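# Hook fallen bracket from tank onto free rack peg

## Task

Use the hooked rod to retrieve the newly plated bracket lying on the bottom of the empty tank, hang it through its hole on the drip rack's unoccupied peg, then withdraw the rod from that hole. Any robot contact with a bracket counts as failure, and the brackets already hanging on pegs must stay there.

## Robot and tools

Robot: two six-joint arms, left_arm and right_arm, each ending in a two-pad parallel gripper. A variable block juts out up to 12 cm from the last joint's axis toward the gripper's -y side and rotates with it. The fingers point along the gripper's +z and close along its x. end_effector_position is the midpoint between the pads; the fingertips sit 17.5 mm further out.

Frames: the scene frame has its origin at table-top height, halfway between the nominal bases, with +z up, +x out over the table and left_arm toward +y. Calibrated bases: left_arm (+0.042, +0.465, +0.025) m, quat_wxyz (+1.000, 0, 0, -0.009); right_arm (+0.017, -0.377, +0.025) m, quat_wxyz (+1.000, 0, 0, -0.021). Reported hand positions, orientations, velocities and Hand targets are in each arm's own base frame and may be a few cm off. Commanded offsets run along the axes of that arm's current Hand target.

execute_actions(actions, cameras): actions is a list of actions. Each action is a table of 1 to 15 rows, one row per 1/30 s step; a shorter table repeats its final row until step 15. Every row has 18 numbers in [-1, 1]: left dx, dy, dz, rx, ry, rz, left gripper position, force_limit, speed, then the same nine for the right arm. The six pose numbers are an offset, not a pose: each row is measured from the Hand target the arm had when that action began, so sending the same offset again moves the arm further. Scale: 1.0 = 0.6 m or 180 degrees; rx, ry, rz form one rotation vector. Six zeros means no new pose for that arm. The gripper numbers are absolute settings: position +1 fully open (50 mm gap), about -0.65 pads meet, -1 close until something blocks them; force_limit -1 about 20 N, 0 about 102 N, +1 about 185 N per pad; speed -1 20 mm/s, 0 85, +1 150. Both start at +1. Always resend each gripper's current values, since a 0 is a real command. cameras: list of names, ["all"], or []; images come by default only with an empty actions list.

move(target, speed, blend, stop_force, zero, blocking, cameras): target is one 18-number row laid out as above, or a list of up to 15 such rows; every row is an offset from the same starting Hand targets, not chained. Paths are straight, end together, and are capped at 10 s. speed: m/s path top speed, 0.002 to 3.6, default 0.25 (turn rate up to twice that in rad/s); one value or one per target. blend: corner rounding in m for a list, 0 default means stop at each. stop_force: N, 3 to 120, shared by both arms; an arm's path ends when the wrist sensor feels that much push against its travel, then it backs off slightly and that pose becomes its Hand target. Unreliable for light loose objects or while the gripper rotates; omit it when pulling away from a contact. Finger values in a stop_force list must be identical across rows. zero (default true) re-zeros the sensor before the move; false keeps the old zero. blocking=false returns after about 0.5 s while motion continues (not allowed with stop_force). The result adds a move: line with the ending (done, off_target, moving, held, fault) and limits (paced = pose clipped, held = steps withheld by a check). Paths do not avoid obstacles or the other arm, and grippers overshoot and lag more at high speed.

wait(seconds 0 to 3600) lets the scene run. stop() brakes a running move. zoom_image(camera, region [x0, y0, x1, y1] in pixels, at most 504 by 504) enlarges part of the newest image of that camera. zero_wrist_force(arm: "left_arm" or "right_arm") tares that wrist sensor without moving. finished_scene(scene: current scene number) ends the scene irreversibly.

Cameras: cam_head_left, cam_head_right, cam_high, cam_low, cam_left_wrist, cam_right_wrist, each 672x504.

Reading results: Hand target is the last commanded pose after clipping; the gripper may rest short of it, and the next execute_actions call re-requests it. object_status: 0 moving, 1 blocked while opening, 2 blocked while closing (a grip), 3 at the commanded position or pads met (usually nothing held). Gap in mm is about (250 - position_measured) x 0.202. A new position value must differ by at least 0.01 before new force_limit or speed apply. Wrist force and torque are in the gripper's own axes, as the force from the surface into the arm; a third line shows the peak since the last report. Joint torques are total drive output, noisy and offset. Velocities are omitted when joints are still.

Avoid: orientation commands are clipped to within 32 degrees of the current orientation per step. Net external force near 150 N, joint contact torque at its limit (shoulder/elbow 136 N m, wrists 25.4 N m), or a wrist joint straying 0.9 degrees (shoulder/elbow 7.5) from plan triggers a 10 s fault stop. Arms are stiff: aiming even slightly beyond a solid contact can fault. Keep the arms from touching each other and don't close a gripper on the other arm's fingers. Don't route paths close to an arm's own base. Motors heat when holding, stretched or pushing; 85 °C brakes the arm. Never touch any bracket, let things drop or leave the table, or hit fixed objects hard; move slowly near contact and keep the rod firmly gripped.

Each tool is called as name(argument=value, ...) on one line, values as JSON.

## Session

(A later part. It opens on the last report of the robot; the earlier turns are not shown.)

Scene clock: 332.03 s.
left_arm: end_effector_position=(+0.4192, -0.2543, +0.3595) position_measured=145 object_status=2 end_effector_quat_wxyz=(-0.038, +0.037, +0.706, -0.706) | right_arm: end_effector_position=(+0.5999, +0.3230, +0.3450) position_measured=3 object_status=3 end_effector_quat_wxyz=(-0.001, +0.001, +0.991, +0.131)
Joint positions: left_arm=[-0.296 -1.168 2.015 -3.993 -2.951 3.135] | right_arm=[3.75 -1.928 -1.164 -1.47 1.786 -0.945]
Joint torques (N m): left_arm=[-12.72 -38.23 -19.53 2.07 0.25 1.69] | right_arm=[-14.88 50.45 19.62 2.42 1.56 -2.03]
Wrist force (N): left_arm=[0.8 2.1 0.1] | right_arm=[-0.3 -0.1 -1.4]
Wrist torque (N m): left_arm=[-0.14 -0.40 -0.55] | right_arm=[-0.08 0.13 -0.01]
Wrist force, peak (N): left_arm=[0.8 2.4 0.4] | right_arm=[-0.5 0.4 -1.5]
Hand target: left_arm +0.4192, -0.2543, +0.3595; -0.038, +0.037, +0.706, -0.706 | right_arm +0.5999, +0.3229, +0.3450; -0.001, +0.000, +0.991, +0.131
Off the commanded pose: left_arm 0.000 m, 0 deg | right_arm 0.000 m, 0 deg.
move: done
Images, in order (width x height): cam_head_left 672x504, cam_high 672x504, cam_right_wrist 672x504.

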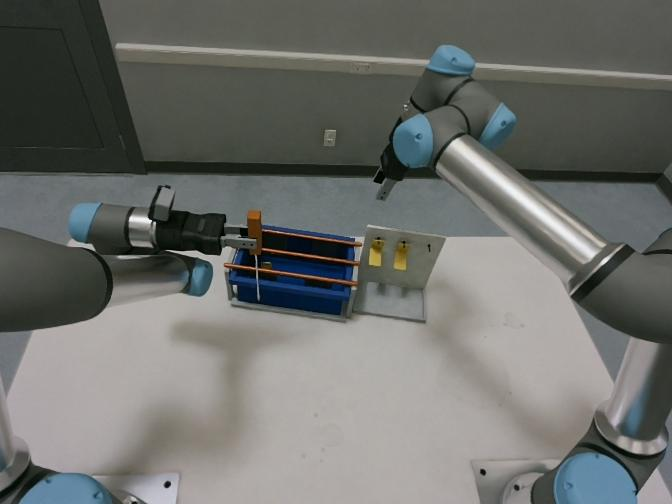

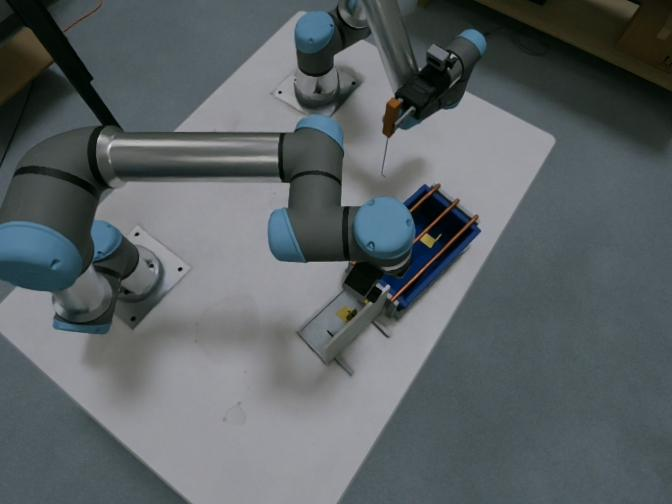

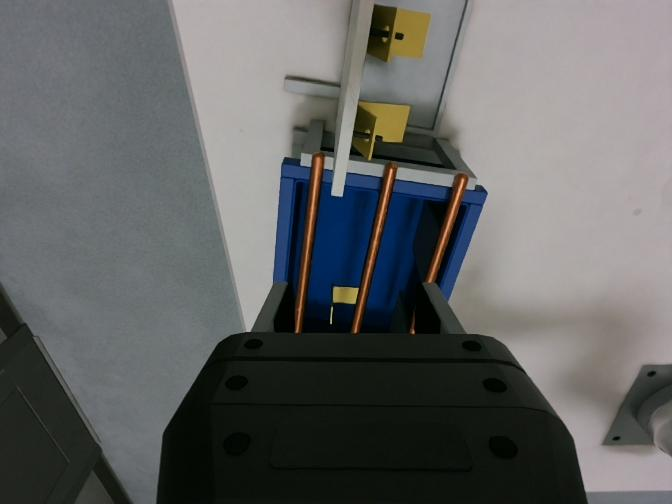

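move(target=[-0.304,0,0.069,0,0,0,-1,0,-0.5,0,0,0,0,0,0,1,1,1], speed=0.3, cameras=["cam_high","cam_right_wrist","cam_head_left","cam_low"])

zoom_image(camera="cam_right_wrist", region=[230, 130, 500, 335])

zoom_image(camera="cam_head_left", region=[200, 190, 460, 340])

Scene clock: 378.60 s.
left_arm: end_effector_position=(+0.5961, -0.3145, +0.3592) position_measured=145 object_status=2 end_effector_quat_wxyz=(-0.038, +0.037, +0.706, -0.706) | right_arm: end_effector_position=(+0.5999, +0.3229, +0.3450) position_measured=3 object_status=3 end_effector_quat_wxyz=(-0.001, +0.000, +0.991, +0.131)
Joint positions: left_arm=[-0.306 -0.833 1.422 -3.735 -2.941 3.136] | right_arm=[3.75 -1.928 -1.164 -1.47 1.786 -0.945]
Joint torques (N m): left_arm=[2.33 -48.8 -35.3 2.46 1.11 -0.43] | right_arm=[-14.39 52.36 16.17 5.13 -1.02 -2.52]
Wrist force (N): left_arm=[0.6 1.8 0.5] | right_arm=[-0.3 0.0 -1.2]
Wrist torque (N m): left_arm=[-0.19 -0.38 -0.53] | right_arm=[-0.07 0.12 0.05]
Wrist force, peak (N): left_arm=[4.4 2.1 -0.2] | right_arm=[-0.3 0.2 -1.7]
Hand target: left_arm +0.5963, -0.3145, +0.3593; -0.038, +0.037, +0.706, -0.706 | right_arm +0.5999, +0.3229, +0.3450; -0.001, +0.000, +0.991, +0.131
Off the commanded pose: left_arm 0.000 m, 0 deg | right_arm 0.000 m, 0 deg.
move: done
Images, in order (width x height): cam_head_left 672x504, cam_high 672x504, cam_low 672x504, cam_right_wrist 672x504.

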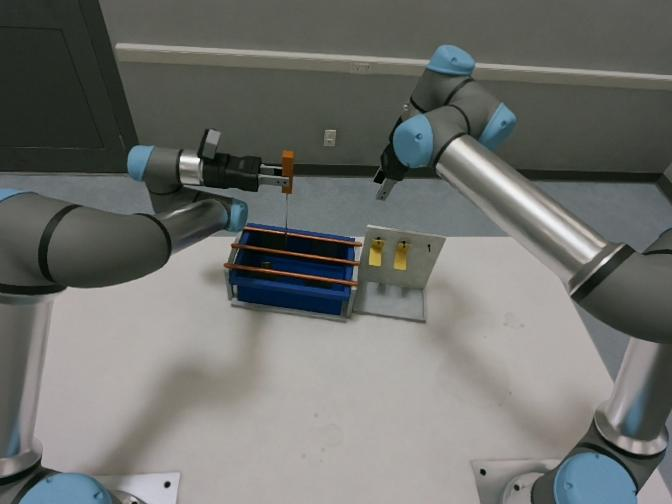

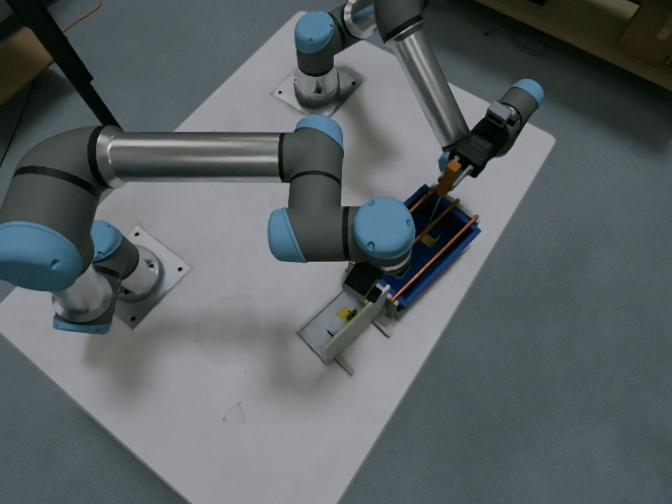

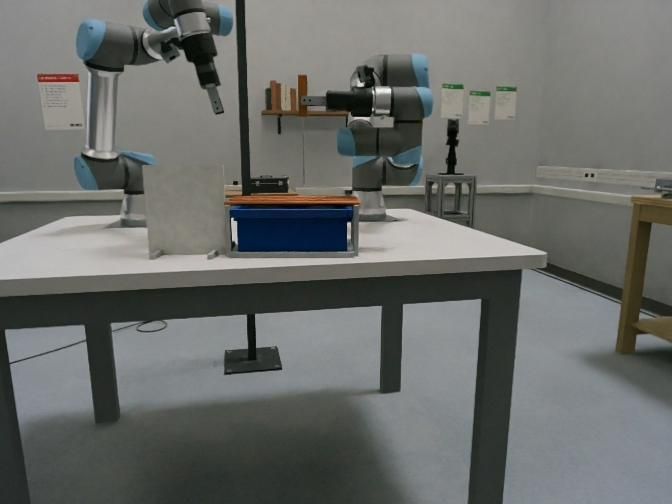

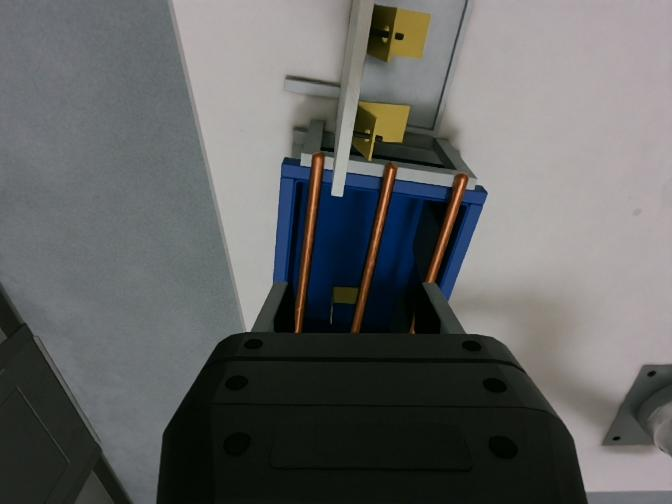

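Scaled by 1.867.

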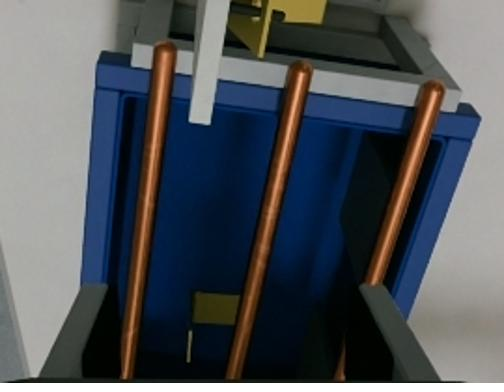

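Scaled by 1.938.

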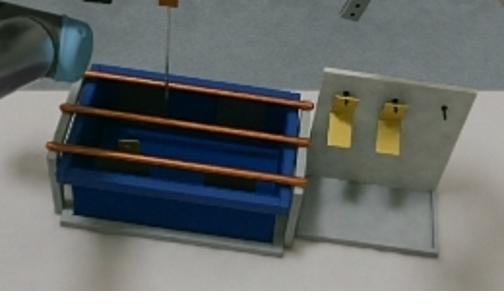

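move(target=[0,0,0,0,0,0,-1,0,-0.5,0,-0.18,-0.1,-0.056,0,0,1,1,1], speed=0.3, cameras=["cam_right_wrist"])

zoom_image(camera="cam_right_wrist", region=[260, 180, 410, 330])

Scene clock: 405.97 s.
left_arm: end_effector_position=(+0.5963, -0.3145, +0.3593) position_measured=145 object_status=2 end_effector_quat_wxyz=(-0.038, +0.037, +0.706, -0.706) | right_arm: end_effector_position=(+0.5999, +0.2031, +0.3749) position_measured=3 object_status=3 end_effector_quat_wxyz=(-0.001, +0.001, +0.976, +0.217)
Joint positions: left_arm=[-0.306 -0.833 1.422 -3.735 -2.941 3.136] | right_arm=[3.517 -1.814 -1.282 -1.448 1.977 -1.159]
Joint torques (N m): left_arm=[8.48 -49.58 -35.92 2.29 0.9 1.7] | right_arm=[-12.34 35.48 24.67 6.11 2.48 -2.03]
Wrist force (N): left_arm=[0.4 2.0 0.3] | right_arm=[0.0 -0.5 -1.8]
Wrist torque (N m): left_arm=[-0.18 -0.35 -0.53] | right_arm=[-0.20 0.11 0.03]
Wrist force, peak (N): left_arm=[0.6 2.2 0.7] | right_arm=[0.2 -4.5 -4.2]
Hand target: left_arm +0.5963, -0.3145, +0.3593; -0.038, +0.037, +0.706, -0.706 | right_arm +0.5999, +0.2030, +0.3749; -0.001, +0.001, +0.976, +0.217
Off the commanded pose: left_arm 0.000 m, 0 deg | right_arm 0.000 m, 0 deg.
move: done

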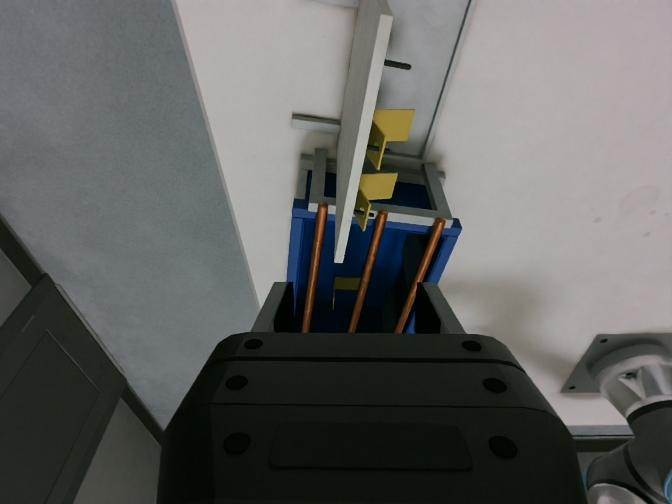

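Scaled by 3.360.

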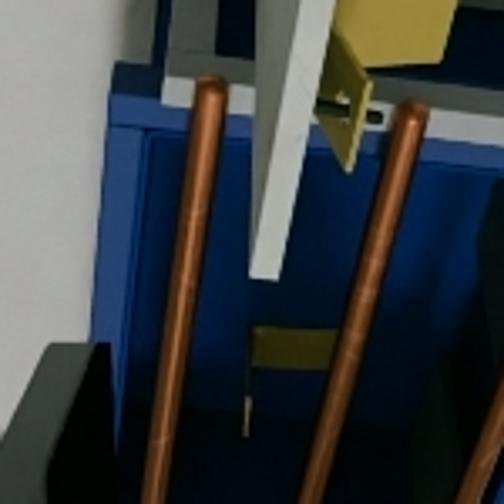

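move(target=[0,0,0,0,0,0,-1,0,-0.5,0,0,0,-0.1,0,0,1,1,1], speed=0.4, cameras=["cam_right_wrist"])

zoom_image(camera="cam_right_wrist", region=[250, 80, 450, 330])

Scene clock: 414.07 s.
left_arm: end_effector_position=(+0.5963, -0.3145, +0.3593) position_measured=145 object_status=2 end_effector_quat_wxyz=(-0.038, +0.037, +0.706, -0.706) | right_arm: end_effector_position=(+0.5999, +0.2029, +0.3749) position_measured=3 object_status=3 end_effector_quat_wxyz=(-0.001, +0.001, +0.930, +0.367) end_effector_velocity=(+0.000, +0.000, +0.001) end_effector_angular_velocity=(+0.006, +0.001, +0.000)
Joint positions: left_arm=[-0.306 -0.833 1.422 -3.735 -2.941 3.136] | right_arm=[3.408 -1.804 -1.428 -1.239 2.291 -1.211]
Joint velocities: left_arm=[within noise] | right_arm=[-0.001 0 0.001 0 0.006 0]
Joint torques (N m): left_arm=[8.61 -49.46 -35.45 2.24 0.25 1.81] | right_arm=[7.13 25.79 21.29 4.67 3.58 1.81]
Wrist force (N): left_arm=[0.3 1.9 0.4] | right_arm=[0.1 -0.2 -1.4]
Wrist torque (N m): left_arm=[-0.20 -0.33 -0.53] | right_arm=[-0.22 0.05 0.10]
Wrist force, peak (N): left_arm=[0.4 2.3 0.2] | right_arm=[0.0 0.7 -2.0]
Hand target: left_arm +0.5963, -0.3145, +0.3593; -0.038, +0.037, +0.706, -0.706 | right_arm +0.5999, +0.2030, +0.3749; -0.001, +0.001, +0.930, +0.367
Off the commanded pose: left_arm 0.000 m, 0 deg | right_arm 0.000 m, 0 deg.
move: done

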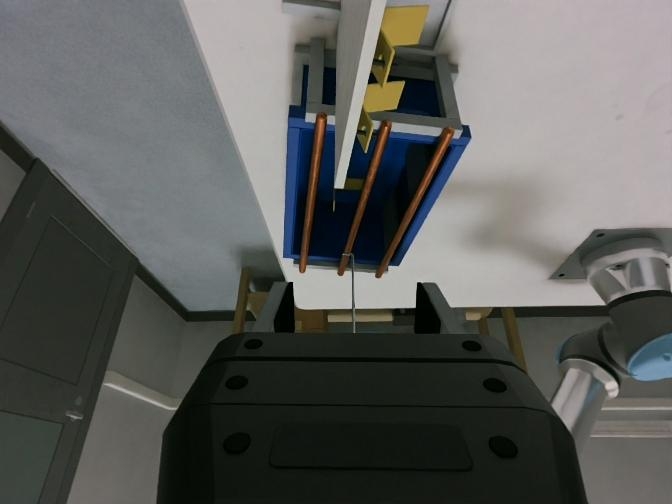

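Scaled by 2.016.

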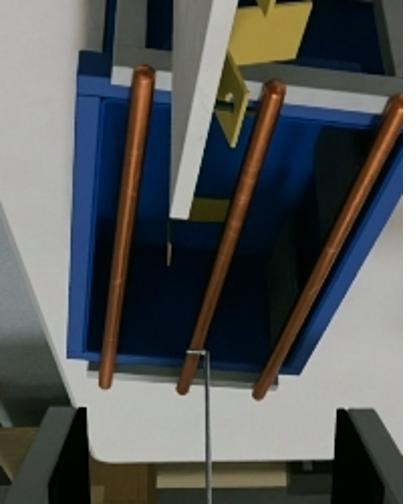

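move(target=[-0.0167,0,0,0,0,0,-1,0,-0.5,0.2,0,0,0,0,0,1,1,1], speed=0.3, cameras=["cam_right_wrist"])

zoom_image(camera="cam_right_wrist", region=[160, 130, 360, 330])

Scene clock: 432.37 s.
left_arm: end_effector_position=(+0.6063, -0.3155, +0.3593) position_measured=145 object_status=2 end_effector_quat_wxyz=(-0.038, +0.037, +0.706, -0.706) | right_arm: end_effector_position=(+0.4800, +0.2031, +0.3751) position_measured=3 object_status=3 end_effector_quat_wxyz=(-0.001, +0.001, +0.930, +0.367) end_effector_velocity=(-0.003, +0.000, -0.002) end_effector_angular_velocity=(+0.000, +0.004, +0.001)
Joint positions: left_arm=[-0.302 -0.813 1.383 -3.717 -2.944 3.136] | right_arm=[3.477 -1.519 -1.755 -1.141 2.273 -1.125]
Joint velocities: left_arm=[within noise] | right_arm=[0 0.004 -0.007 0 0.001 0]
Joint torques (N m): left_arm=[5.2 -63.82 -5.57 -2.8 0.18 -1.51] | right_arm=[-10.67 35.44 15.78 1.15 3.23 -1.33]
Wrist force (N): left_arm=[0.6 2.1 0.6] | right_arm=[-0.3 -0.1 -1.6]
Wrist torque (N m): left_arm=[-0.15 -0.38 -0.54] | right_arm=[-0.21 0.16 0.25]
Wrist force, peak (N): left_arm=[0.4 2.3 0.5] | right_arm=[3.4 -0.4 -1.3]
Hand target: left_arm +0.6062, -0.3156, +0.3593; -0.038, +0.037, +0.706, -0.706 | right_arm +0.4799, +0.2031, +0.3751; -0.001, +0.001, +0.930, +0.367
Off the commanded pose: left_arm 0.000 m, 0 deg | right_arm 0.000 m, 0 deg.
move: done

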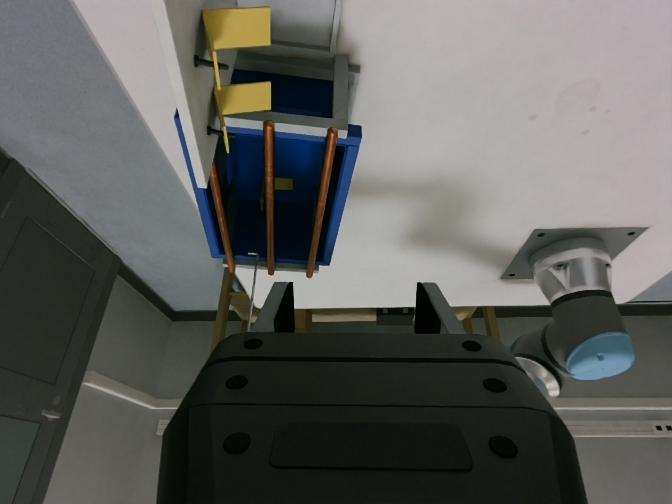

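Scaled by 2.520.

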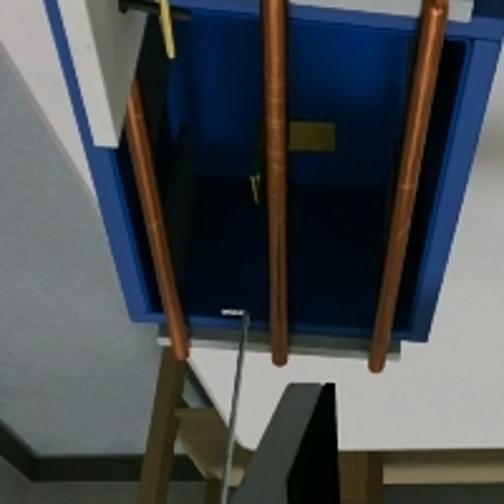

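move(target=[0,0.1,0,0,0,0,-1,0,-0.5,0,0,0,0,0,0,1,1,1], speed=0.1, stop_force=6, cameras=["cam_right_wrist","cam_head_left"])

zoom_image(camera="cam_right_wrist", region=[200, 150, 330, 280])

zoom_image(camera="cam_head_left", region=[220, 200, 360, 330])

Scene clock: 439.57 s.
left_arm: end_effector_position=(+0.6061, -0.3156, +0.2993) position_measured=145 object_status=2 end_effector_quat_wxyz=(-0.038, +0.037, +0.706, -0.706) | right_arm: end_effector_position=(+0.4799, +0.2031, +0.3751) position_measured=3 object_status=3 end_effector_quat_wxyz=(-0.001, +0.001, +0.930, +0.367)
Joint positions: left_arm=[-0.302 -0.729 1.408 -3.825 -2.944 3.136] | right_arm=[3.477 -1.519 -1.755 -1.141 2.273 -1.125]
Joint torques (N m): left_arm=[-10.39 -57.04 -34.05 2.23 0.97 1.84] | right_arm=[-14.04 34.59 15.36 1.32 3.22 2.21]
Wrist force (N): left_arm=[0.4 2.0 0.5] | right_arm=[0.1 -0.3 -1.4]
Wrist torque (N m): left_arm=[-0.17 -0.35 -0.56] | right_arm=[-0.23 0.09 0.24]
Wrist force, peak (N): left_arm=[0.6 3.9 0.3] | right_arm=[0.1 -0.6 -1.8]
Hand target: left_arm +0.6061, -0.3156, +0.2993; -0.038, +0.037, +0.706, -0.706 | right_arm +0.4799, +0.2031, +0.3751; -0.001, +0.001, +0.930, +0.367
Off the commanded pose: left_arm 0.000 m, 0 deg | right_arm 0.000 m, 0 deg.
move: done
Images, in order (width x height): cam_head_left 672x504, cam_right_wrist 672x504.

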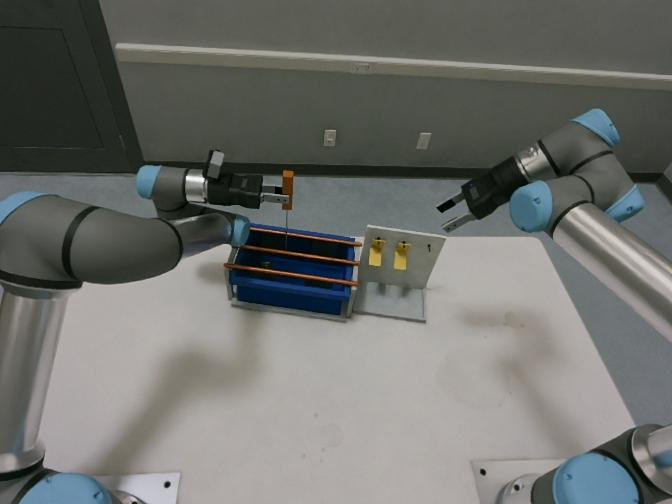

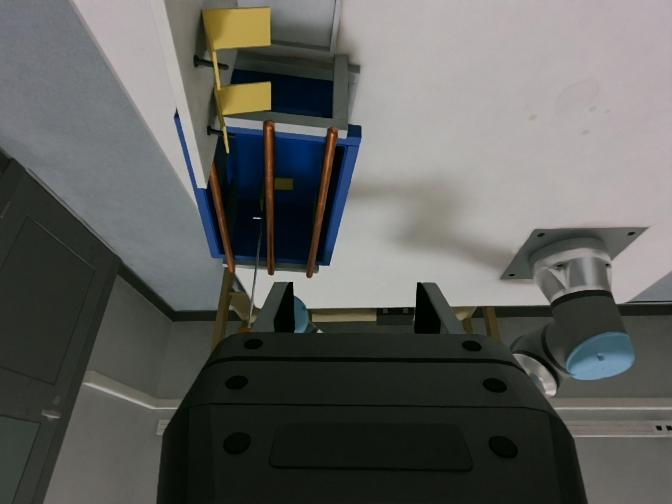

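Scaled by 3.877.

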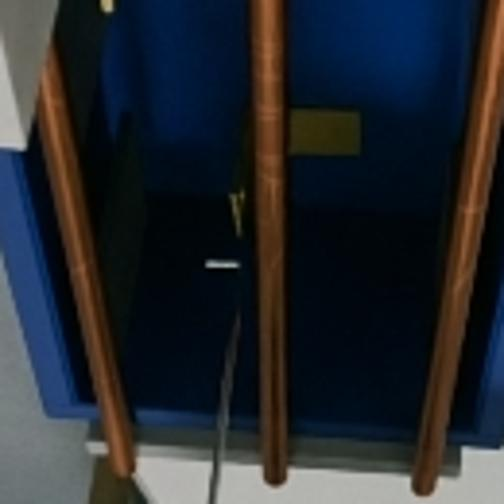

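Scaled by 3.600.

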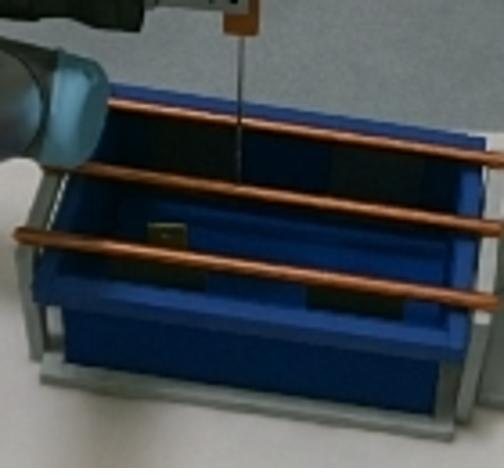

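move(target=[-0.0067,0,-0.083,0,0,-0.0167,-1,0,-0.5,0,0,0,0,0,0,1,1,1], speed=0.1, stop_force=6, cameras=["cam_right_wrist","cam_head_left"])

zoom_image(camera="cam_right_wrist", region=[200, 150, 330, 280])

zoom_image(camera="cam_head_left", region=[220, 200, 360, 330])

Scene clock: 468.97 s.
left_arm: end_effector_position=(+0.6153, -0.2665, +0.2992) position_measured=145 object_status=2 end_effector_quat_wxyz=(-0.056, +0.018, +0.707, -0.705) | right_arm: end_effector_position=(+0.4799, +0.2031, +0.3751) position_measured=3 object_status=3 end_effector_quat_wxyz=(-0.001, +0.001, +0.930, +0.367)
Joint positions: left_arm=[-0.223 -0.716 1.381 -3.815 -3.024 3.08] | right_arm=[3.477 -1.519 -1.755 -1.141 2.273 -1.125]
Joint torques (N m): left_arm=[-12.71 -62.68 -1.59 1.54 -3.22 -2.5] | right_arm=[-12.86 35.08 14.94 2.97 2.82 2.16]
Wrist force (N): left_arm=[-7.1 1.6 4.7] | right_arm=[0.1 -0.1 -1.7]
Wrist torque (N m): left_arm=[0.68 -0.60 0.99] | right_arm=[-0.21 0.11 0.25]
Wrist force, peak (N): left_arm=[-7.9 4.1 5.6] | right_arm=[0.1 -0.3 -1.9]
Hand target: left_arm +0.6153, -0.2665, +0.2992; -0.056, +0.018, +0.707, -0.705 | right_arm +0.4799, +0.2031, +0.3751; -0.001, +0.001, +0.930, +0.367
Off the commanded pose: left_arm 0.000 m, 0 deg | right_arm 0.000 m, 0 deg.
move: done
Images, in order (width x height): cam_head_left 672x504, cam_right_wrist 672x504.

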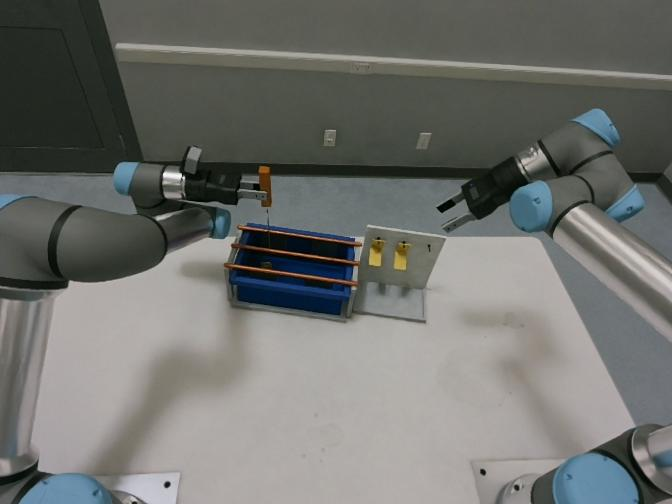

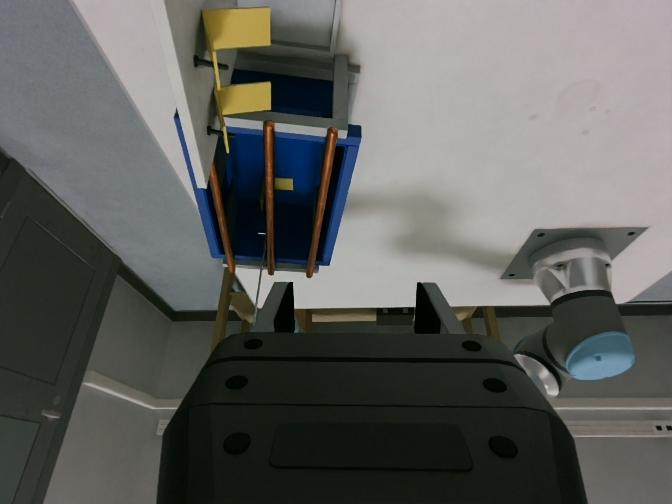

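Scaled by 3.877.

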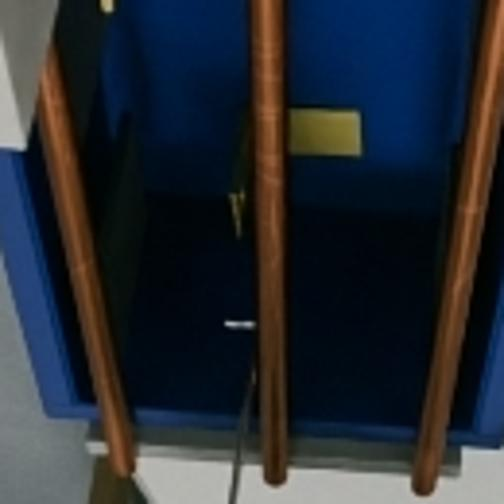

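Scaled by 3.600.

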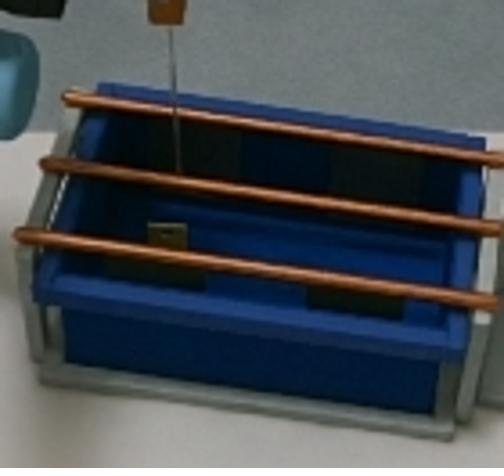

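move(target=[[-0.02,0,-0.0133,0,0,-0.0072,-1,0,-0.5,0,0,0,0,0,0,1,1,1],[-0.02,0.1,-0.0133,0,0,-0.0072,-1,0,-0.5,0,0,0,0,0,0,1,1,1]], speed=0.1, cameras=["cam_right_wrist","cam_head_left"])

zoom_image(camera="cam_right_wrist", region=[200, 150, 330, 280])

zoom_image(camera="cam_head_left", region=[230, 220, 310, 300])

Scene clock: 496.83 s.
left_arm: end_effector_position=(+0.6249, -0.2595, +0.2387) position_measured=145 object_status=2 end_effector_quat_wxyz=(-0.064, +0.010, +0.707, -0.705) | right_arm: end_effector_position=(+0.4799, +0.2031, +0.3751) position_measured=3 object_status=3 end_effector_quat_wxyz=(-0.001, +0.001, +0.930, +0.367)
Joint positions: left_arm=[-0.209 -0.604 1.345 -3.892 -3.038 3.056] | right_arm=[3.477 -1.519 -1.755 -1.141 2.273 -1.125]
Joint torques (N m): left_arm=[-12.27 -58.49 -32.88 -2.5 0.9 -0.57] | right_arm=[-14.97 33.7 15.11 4.4 2.52 2.1]
Wrist force (N): left_arm=[0.2 2.2 0.7] | right_arm=[-0.2 -0.5 -1.7]
Wrist torque (N m): left_arm=[-0.12 -0.35 -0.51] | right_arm=[-0.27 0.14 0.25]
Wrist force, peak (N): left_arm=[-7.5 1.1 4.8] | right_arm=[0.0 -0.5 -2.0]
Hand target: left_arm +0.6249, -0.2595, +0.2387; -0.064, +0.010, +0.707, -0.705 | right_arm +0.4799, +0.2031, +0.3751; -0.001, +0.001, +0.930, +0.367
Off the commanded pose: left_arm 0.000 m, 0 deg | right_arm 0.000 m, 0 deg.
move: done
Images, in order (width x height): cam_head_left 672x504, cam_right_wrist 672x504.

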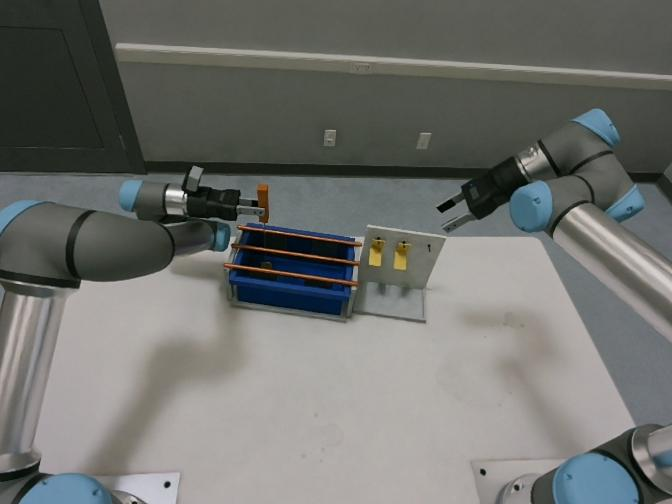

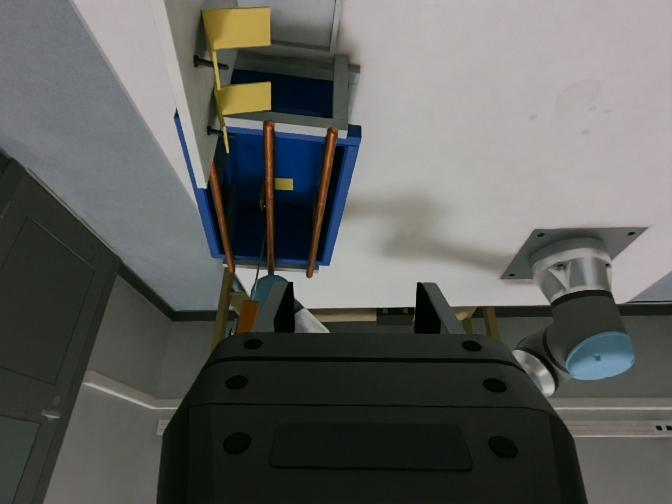

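Scaled by 3.877.

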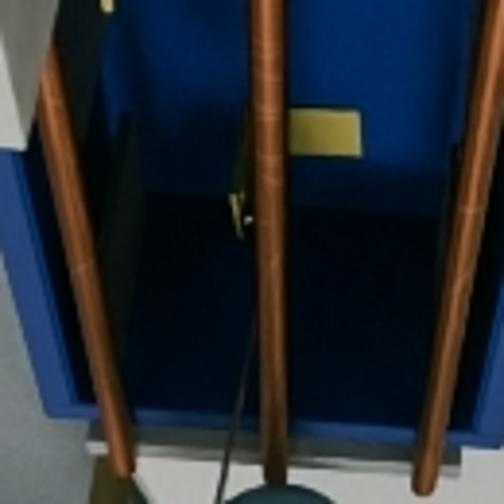

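Scaled by 6.300.

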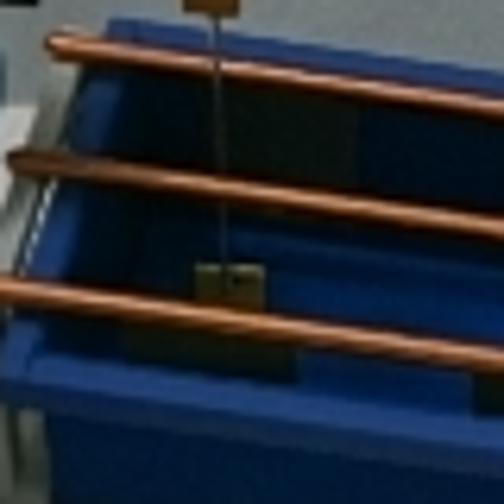

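zoom_image(camera="cam_right_wrist", region=[245, 180, 285, 220])

zoom_image(camera="cam_head_left", region=[250, 250, 282, 282])

zoom_image(camera="cam_head_left", region=[365, 230, 445, 280])

Scaled by 12.600.

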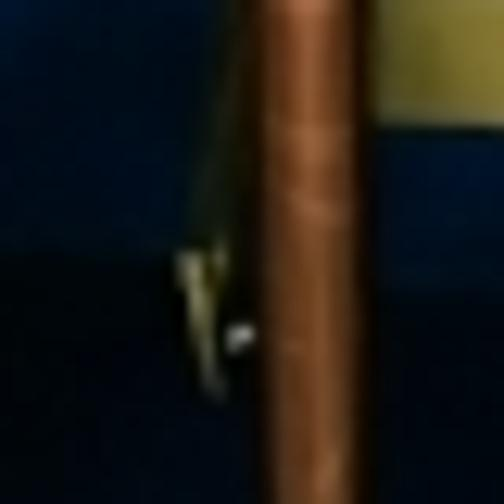

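Scaled by 15.750.

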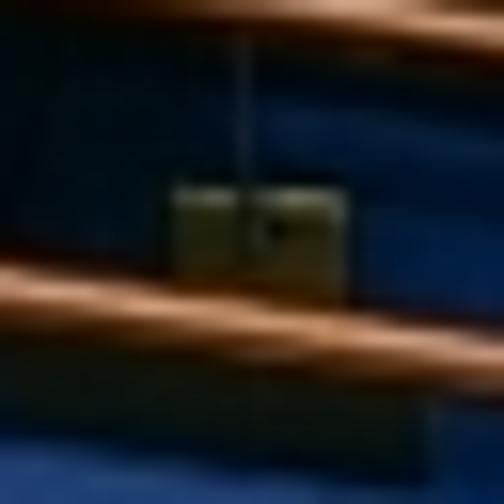

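Scaled by 6.300.

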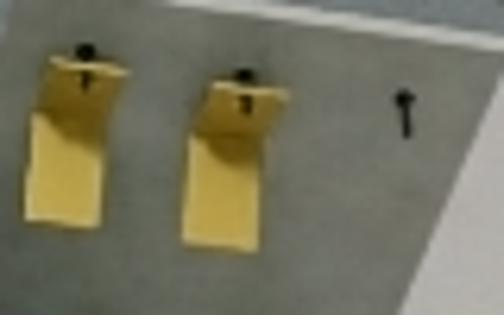

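move(target=[0,0.0075,0.0067,0,0,0,-1,0,-0.5,0,0,0,0,0,0,1,1,1], speed=0.05, cameras=["cam_right_wrist","cam_head_left"])

zoom_image(camera="cam_right_wrist", region=[245, 180, 285, 220])

zoom_image(camera="cam_head_left", region=[250, 250, 282, 282])

Scene clock: 535.13 s.
left_arm: end_effector_position=(+0.6246, -0.2608, +0.2364) position_measured=145 object_status=2 end_effector_quat_wxyz=(-0.065, +0.010, +0.707, -0.704) | right_arm: end_effector_position=(+0.4799, +0.2031, +0.3751) position_measured=3 object_status=3 end_effector_quat_wxyz=(-0.001, +0.001, +0.930, +0.367)
Joint positions: left_arm=[-0.211 -0.601 1.347 -3.894 -3.036 3.058] | right_arm=[3.477 -1.519 -1.755 -1.141 2.273 -1.125]
Joint torques (N m): left_arm=[-2.46 -58.5 -17.18 -0.42 0.34 -0.02] | right_arm=[-14.24 34.13 15.77 4.71 2.34 2.19]
Wrist force (N): left_arm=[-0.2 2.2 0.8] | right_arm=[-0.1 -0.5 -1.3]
Wrist torque (N m): left_arm=[-0.13 -0.29 -0.59] | right_arm=[-0.27 0.13 0.25]
Wrist force, peak (N): left_arm=[0.0 5.2 1.5] | right_arm=[-0.1 -0.6 -2.0]
Hand target: left_arm +0.6246, -0.2608, +0.2364; -0.065, +0.010, +0.707, -0.704 (not the last commanded pose) | right_arm +0.4799, +0.2031, +0.3751; -0.001, +0.001, +0.930, +0.367
Tool commands: left_gripper/position=-1.0 left_gripper/force_limit=+0.003922 left_gripper/speed=-0.498039 right_gripper/position=+1.0 right_gripper/force_limit=+1.0 right_gripper/speed=+1.0
Off the commanded pose: left_arm 0.004 m, 0 deg | right_arm 0.000 m, 0 deg.
FORCE FAULT: contact force on the left arm reached its limit, and that arm stopped. The contact can be on any part of that arm, not only on its tool. That arm's remaining commands of this call were not run. That arm is still stopped at the end of this call. That arm stays stopped for about 10 more seconds. Until then a move that you send moves the other arm only, and its call returns only when the move has ended. Once the stop has ended, the next robot result says so. If the stop ends while you think or write, that arm runs what you send next, counted from a new Hand target: where the arm stands when the stop ends. While its stop runs, that arm takes no new command, but its gripper still runs the gripper command that each later call begins with. Until it ends, the stop uses up actions while you think or wait. An arm that is not stopped still takes commands.
move: fault (left_arm)
Images, in order (width x height): cam_head_left 672x504, cam_right_wrist 672x504.

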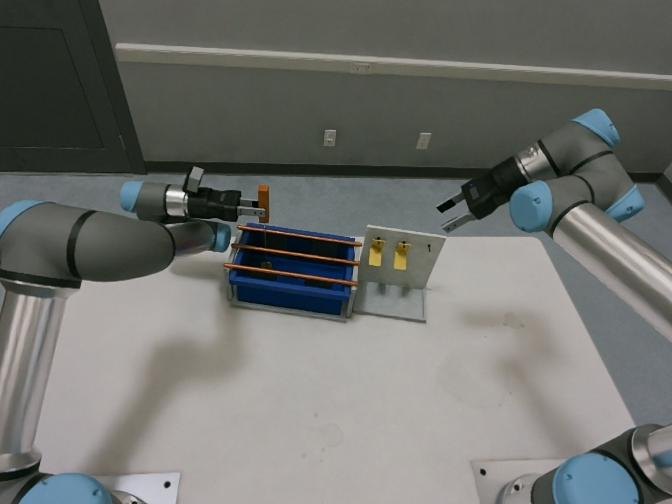

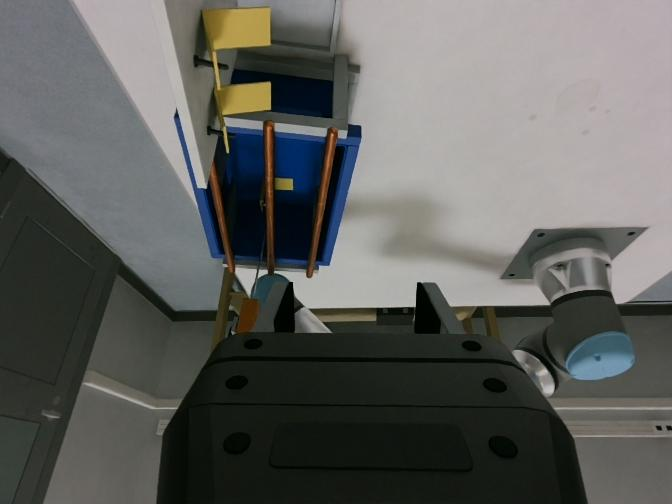

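Scaled by 12.600.

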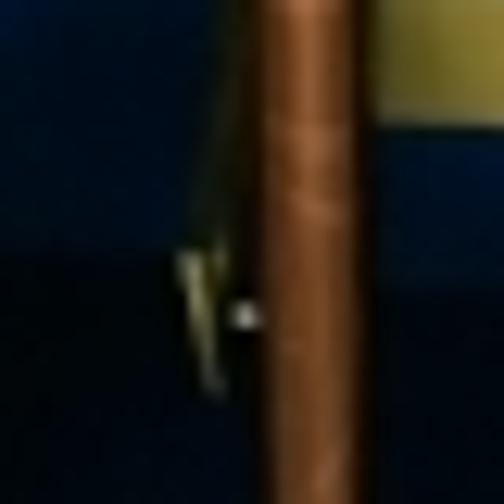

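Scaled by 15.750.

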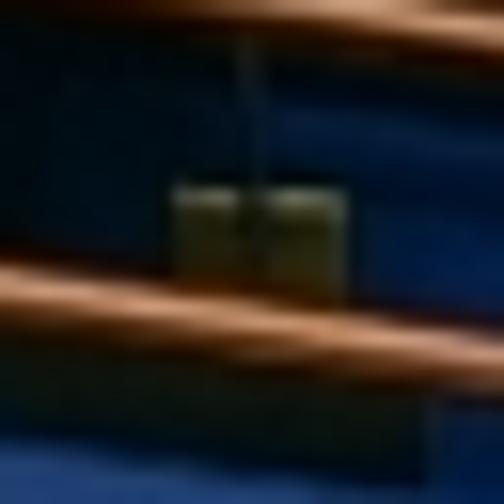

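wait(seconds=0.5)

Scene clock: 568.87 s.
left_arm: end_effector_position=(+0.6246, -0.2608, +0.2364) position_measured=145 object_status=2 end_effector_quat_wxyz=(-0.065, +0.010, +0.707, -0.704) | right_arm: end_effector_position=(+0.4799, +0.2031, +0.3751) position_measured=3 object_status=3 end_effector_quat_wxyz=(-0.001, +0.001, +0.930, +0.367)
Joint positions: left_arm=[-0.211 -0.601 1.347 -3.894 -3.036 3.058] | right_arm=[3.477 -1.519 -1.755 -1.141 2.273 -1.125]
Joint torques (N m): left_arm=[-0.86 -60.76 -17.35 0.03 -0.04 -0.03] | right_arm=[-13.1 33.72 16.09 4.59 1.98 1.86]
Wrist force (N): left_arm=[0.1 2.1 0.4] | right_arm=[0.2 -0.2 -1.7]
Wrist torque (N m): left_arm=[-0.13 -0.32 -0.59] | right_arm=[-0.22 0.08 0.25]
Wrist force, peak (N): left_arm=[0.0 2.4 0.5] | right_arm=[0.3 -0.3 -2.1]
Hand target: left_arm +0.6246, -0.2608, +0.2364; -0.065, +0.010, +0.707, -0.704 (not the last commanded pose) | right_arm +0.4799, +0.2031, +0.3751; -0.001, +0.001, +0.930, +0.367
Tool commands: left_gripper/position=-1.0 left_gripper/force_limit=+0.003922 left_gripper/speed=-0.498039 right_gripper/position=+1.0 right_gripper/force_limit=+1.0 right_gripper/speed=+1.0
Off the commanded pose: left_arm 0.004 m, 0 deg | right_arm 0.000 m, 0 deg.
FORCE FAULT, CONTINUED: the left arm's stop, for the force fault that an earlier result reported, is over. The rest of the stop counts as 19 of the actions that you can send in this scene. During its stop the left arm's controller moved it back a little. That arm's target is now where it stood when the stop ended, not its last command. That arm accepts commands again.
wait: 0.50 s; at rest from the start

move(target=[[0,-0.02,0,0,0,0,-1,0.003922,-0.498,0,0,0,0,0,0,1,1,1],[0,-0.008,0.088,-0.083,0,0,-1,0.003922,-0.498,0,0,0,0,0,0,1,1,1]], speed=0.12, cameras=["cam_right_wrist","cam_head_left","cam_high"])

zoom_image(camera="cam_right_wrist", region=[225, 150, 305, 230])

zoom_image(camera="cam_head_left", region=[240, 242, 290, 292])

Scene clock: 580.47 s.
left_arm: end_effector_position=(+0.6194, -0.3135, +0.2412) position_measured=145 object_status=2 end_effector_quat_wxyz=(-0.063, +0.018, +0.792, -0.607) | right_arm: end_effector_position=(+0.4799, +0.2031, +0.3751) position_measured=3 object_status=3 end_effector_quat_wxyz=(-0.001, +0.001, +0.930, +0.367)
Joint positions: left_arm=[-0.305 -0.926 1.617 -2.853 -2.828 4.018] | right_arm=[3.477 -1.519 -1.755 -1.141 2.273 -1.125]
Joint torques (N m): left_arm=[13.14 -53.74 -36.78 -2.26 -0.83 -0.69] | right_arm=[-12.89 33.51 15.73 4.64 1.6 1.92]
Wrist force (N): left_arm=[0.4 2.4 1.5] | right_arm=[0.1 -0.1 -2.0]
Wrist torque (N m): left_arm=[-0.06 -0.27 -0.49] | right_arm=[-0.21 0.09 0.26]
Wrist force, peak (N): left_arm=[0.1 4.1 0.7] | right_arm=[0.3 -0.5 -2.0]
Hand target: left_arm +0.6195, -0.3134, +0.2412; -0.063, +0.018, +0.792, -0.607 | right_arm +0.4799, +0.2031, +0.3751; -0.001, +0.001, +0.930, +0.367
Off the commanded pose: left_arm 0.000 m, 0 deg | right_arm 0.000 m, 0 deg.
move: done
Images, in order (width x height): cam_head_left 672x504, cam_high 672x504, cam_right_wrist 672x504.

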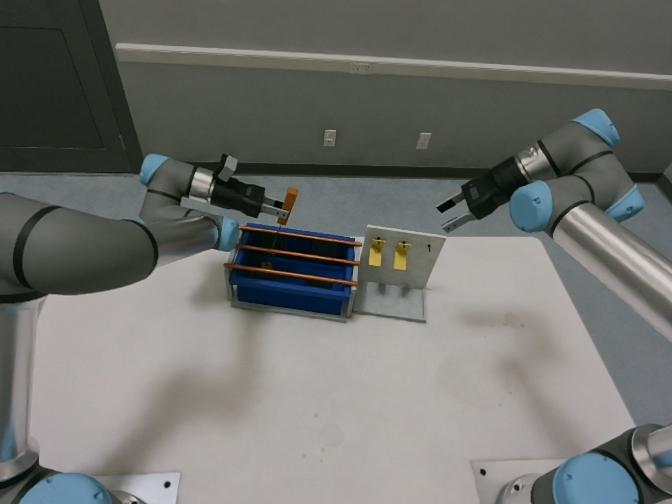

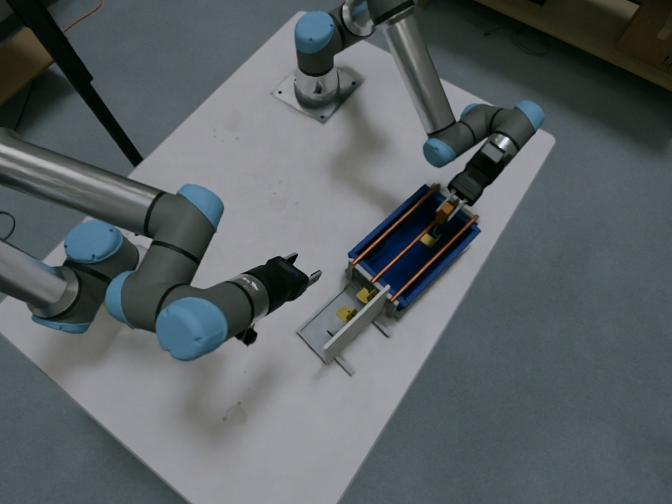

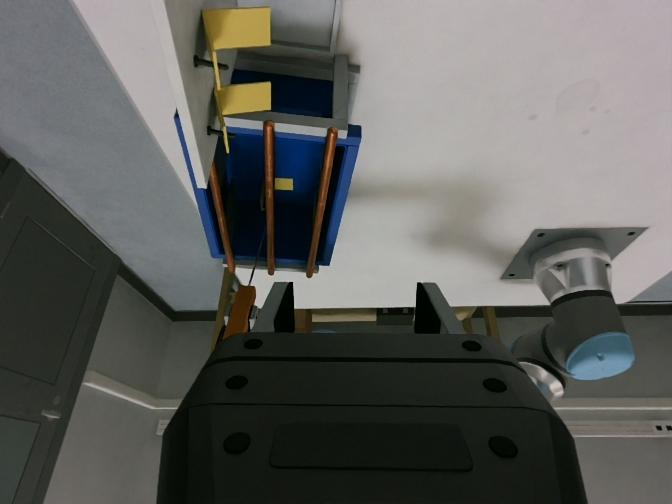

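Scaled by 6.300.

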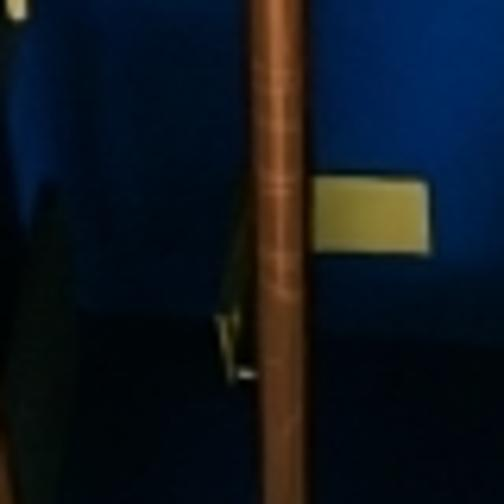

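Scaled by 10.080.

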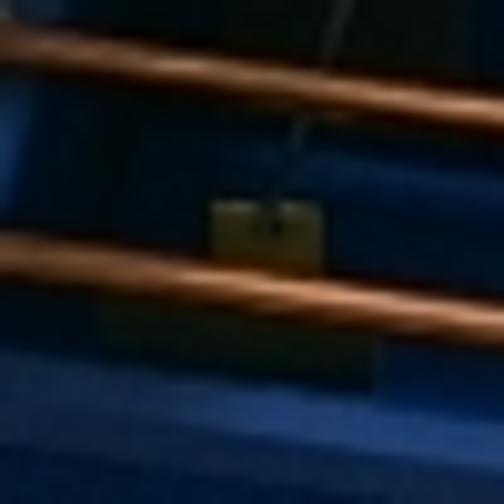

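move(target=[0,0.016,0.006,0,0,0,-1,0.003922,-0.498,0,0,0,0,0,0,1,1,1], speed=0.04, stop_force=4, cameras=["cam_right_wrist","cam_head_left"])

zoom_image(camera="cam_right_wrist", region=[240, 180, 290, 230])

zoom_image(camera="cam_head_left", region=[250, 250, 282, 282])

Scene clock: 590.77 s.
left_arm: end_effector_position=(+0.6186, -0.3143, +0.2311) position_measured=145 object_status=2 end_effector_quat_wxyz=(-0.063, +0.018, +0.792, -0.607) | right_arm: end_effector_position=(+0.4799, +0.2031, +0.3751) position_measured=3 object_status=3 end_effector_quat_wxyz=(-0.001, +0.001, +0.930, +0.367)
Joint positions: left_arm=[-0.306 -0.911 1.625 -2.88 -2.827 4.013] | right_arm=[3.477 -1.519 -1.755 -1.141 2.273 -1.125]
Joint torques (N m): left_arm=[-8.47 -60.43 -36.53 -0.08 -2.5 1.71] | right_arm=[-12.23 34.61 16.11 4.74 1.4 1.99]
Wrist force (N): left_arm=[0.6 2.3 1.7] | right_arm=[0.1 -0.5 -1.7]
Wrist torque (N m): left_arm=[-0.07 -0.30 -0.49] | right_arm=[-0.27 0.10 0.25]
Wrist force, peak (N): left_arm=[0.4 2.8 1.8] | right_arm=[0.0 -0.5 -2.0]
Hand target: left_arm +0.6186, -0.3143, +0.2311; -0.063, +0.018, +0.792, -0.607 | right_arm +0.4799, +0.2031, +0.3751; -0.001, +0.001, +0.930, +0.367
Off the commanded pose: left_arm 0.000 m, 0 deg | right_arm 0.000 m, 0 deg.
move: done
Images, in order (width x height): cam_head_left 672x504, cam_right_wrist 672x504.

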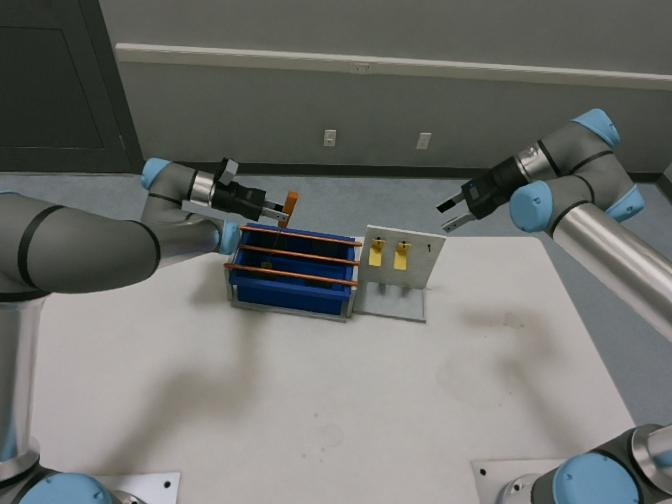

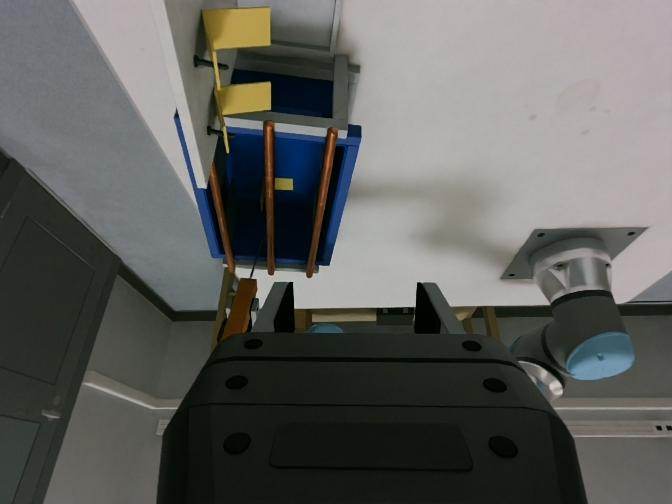

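Scaled by 10.080.

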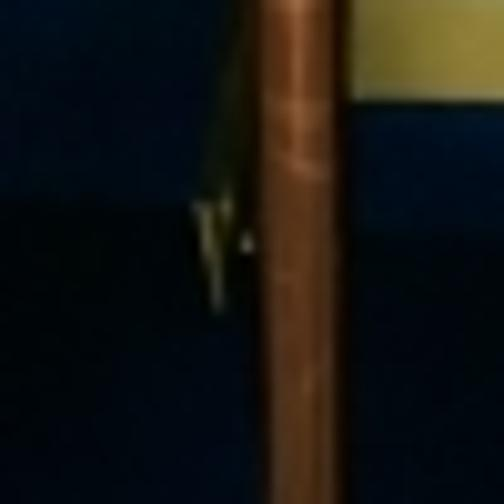

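Scaled by 15.750.

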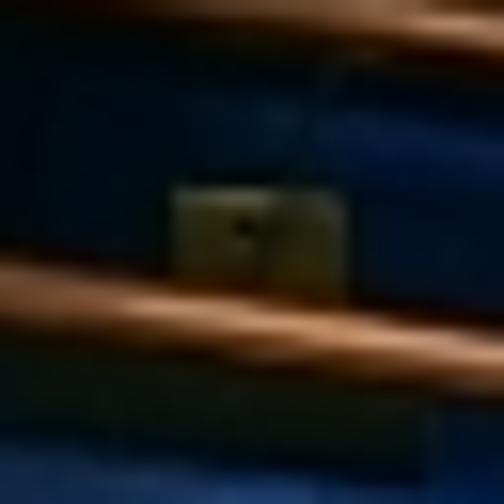

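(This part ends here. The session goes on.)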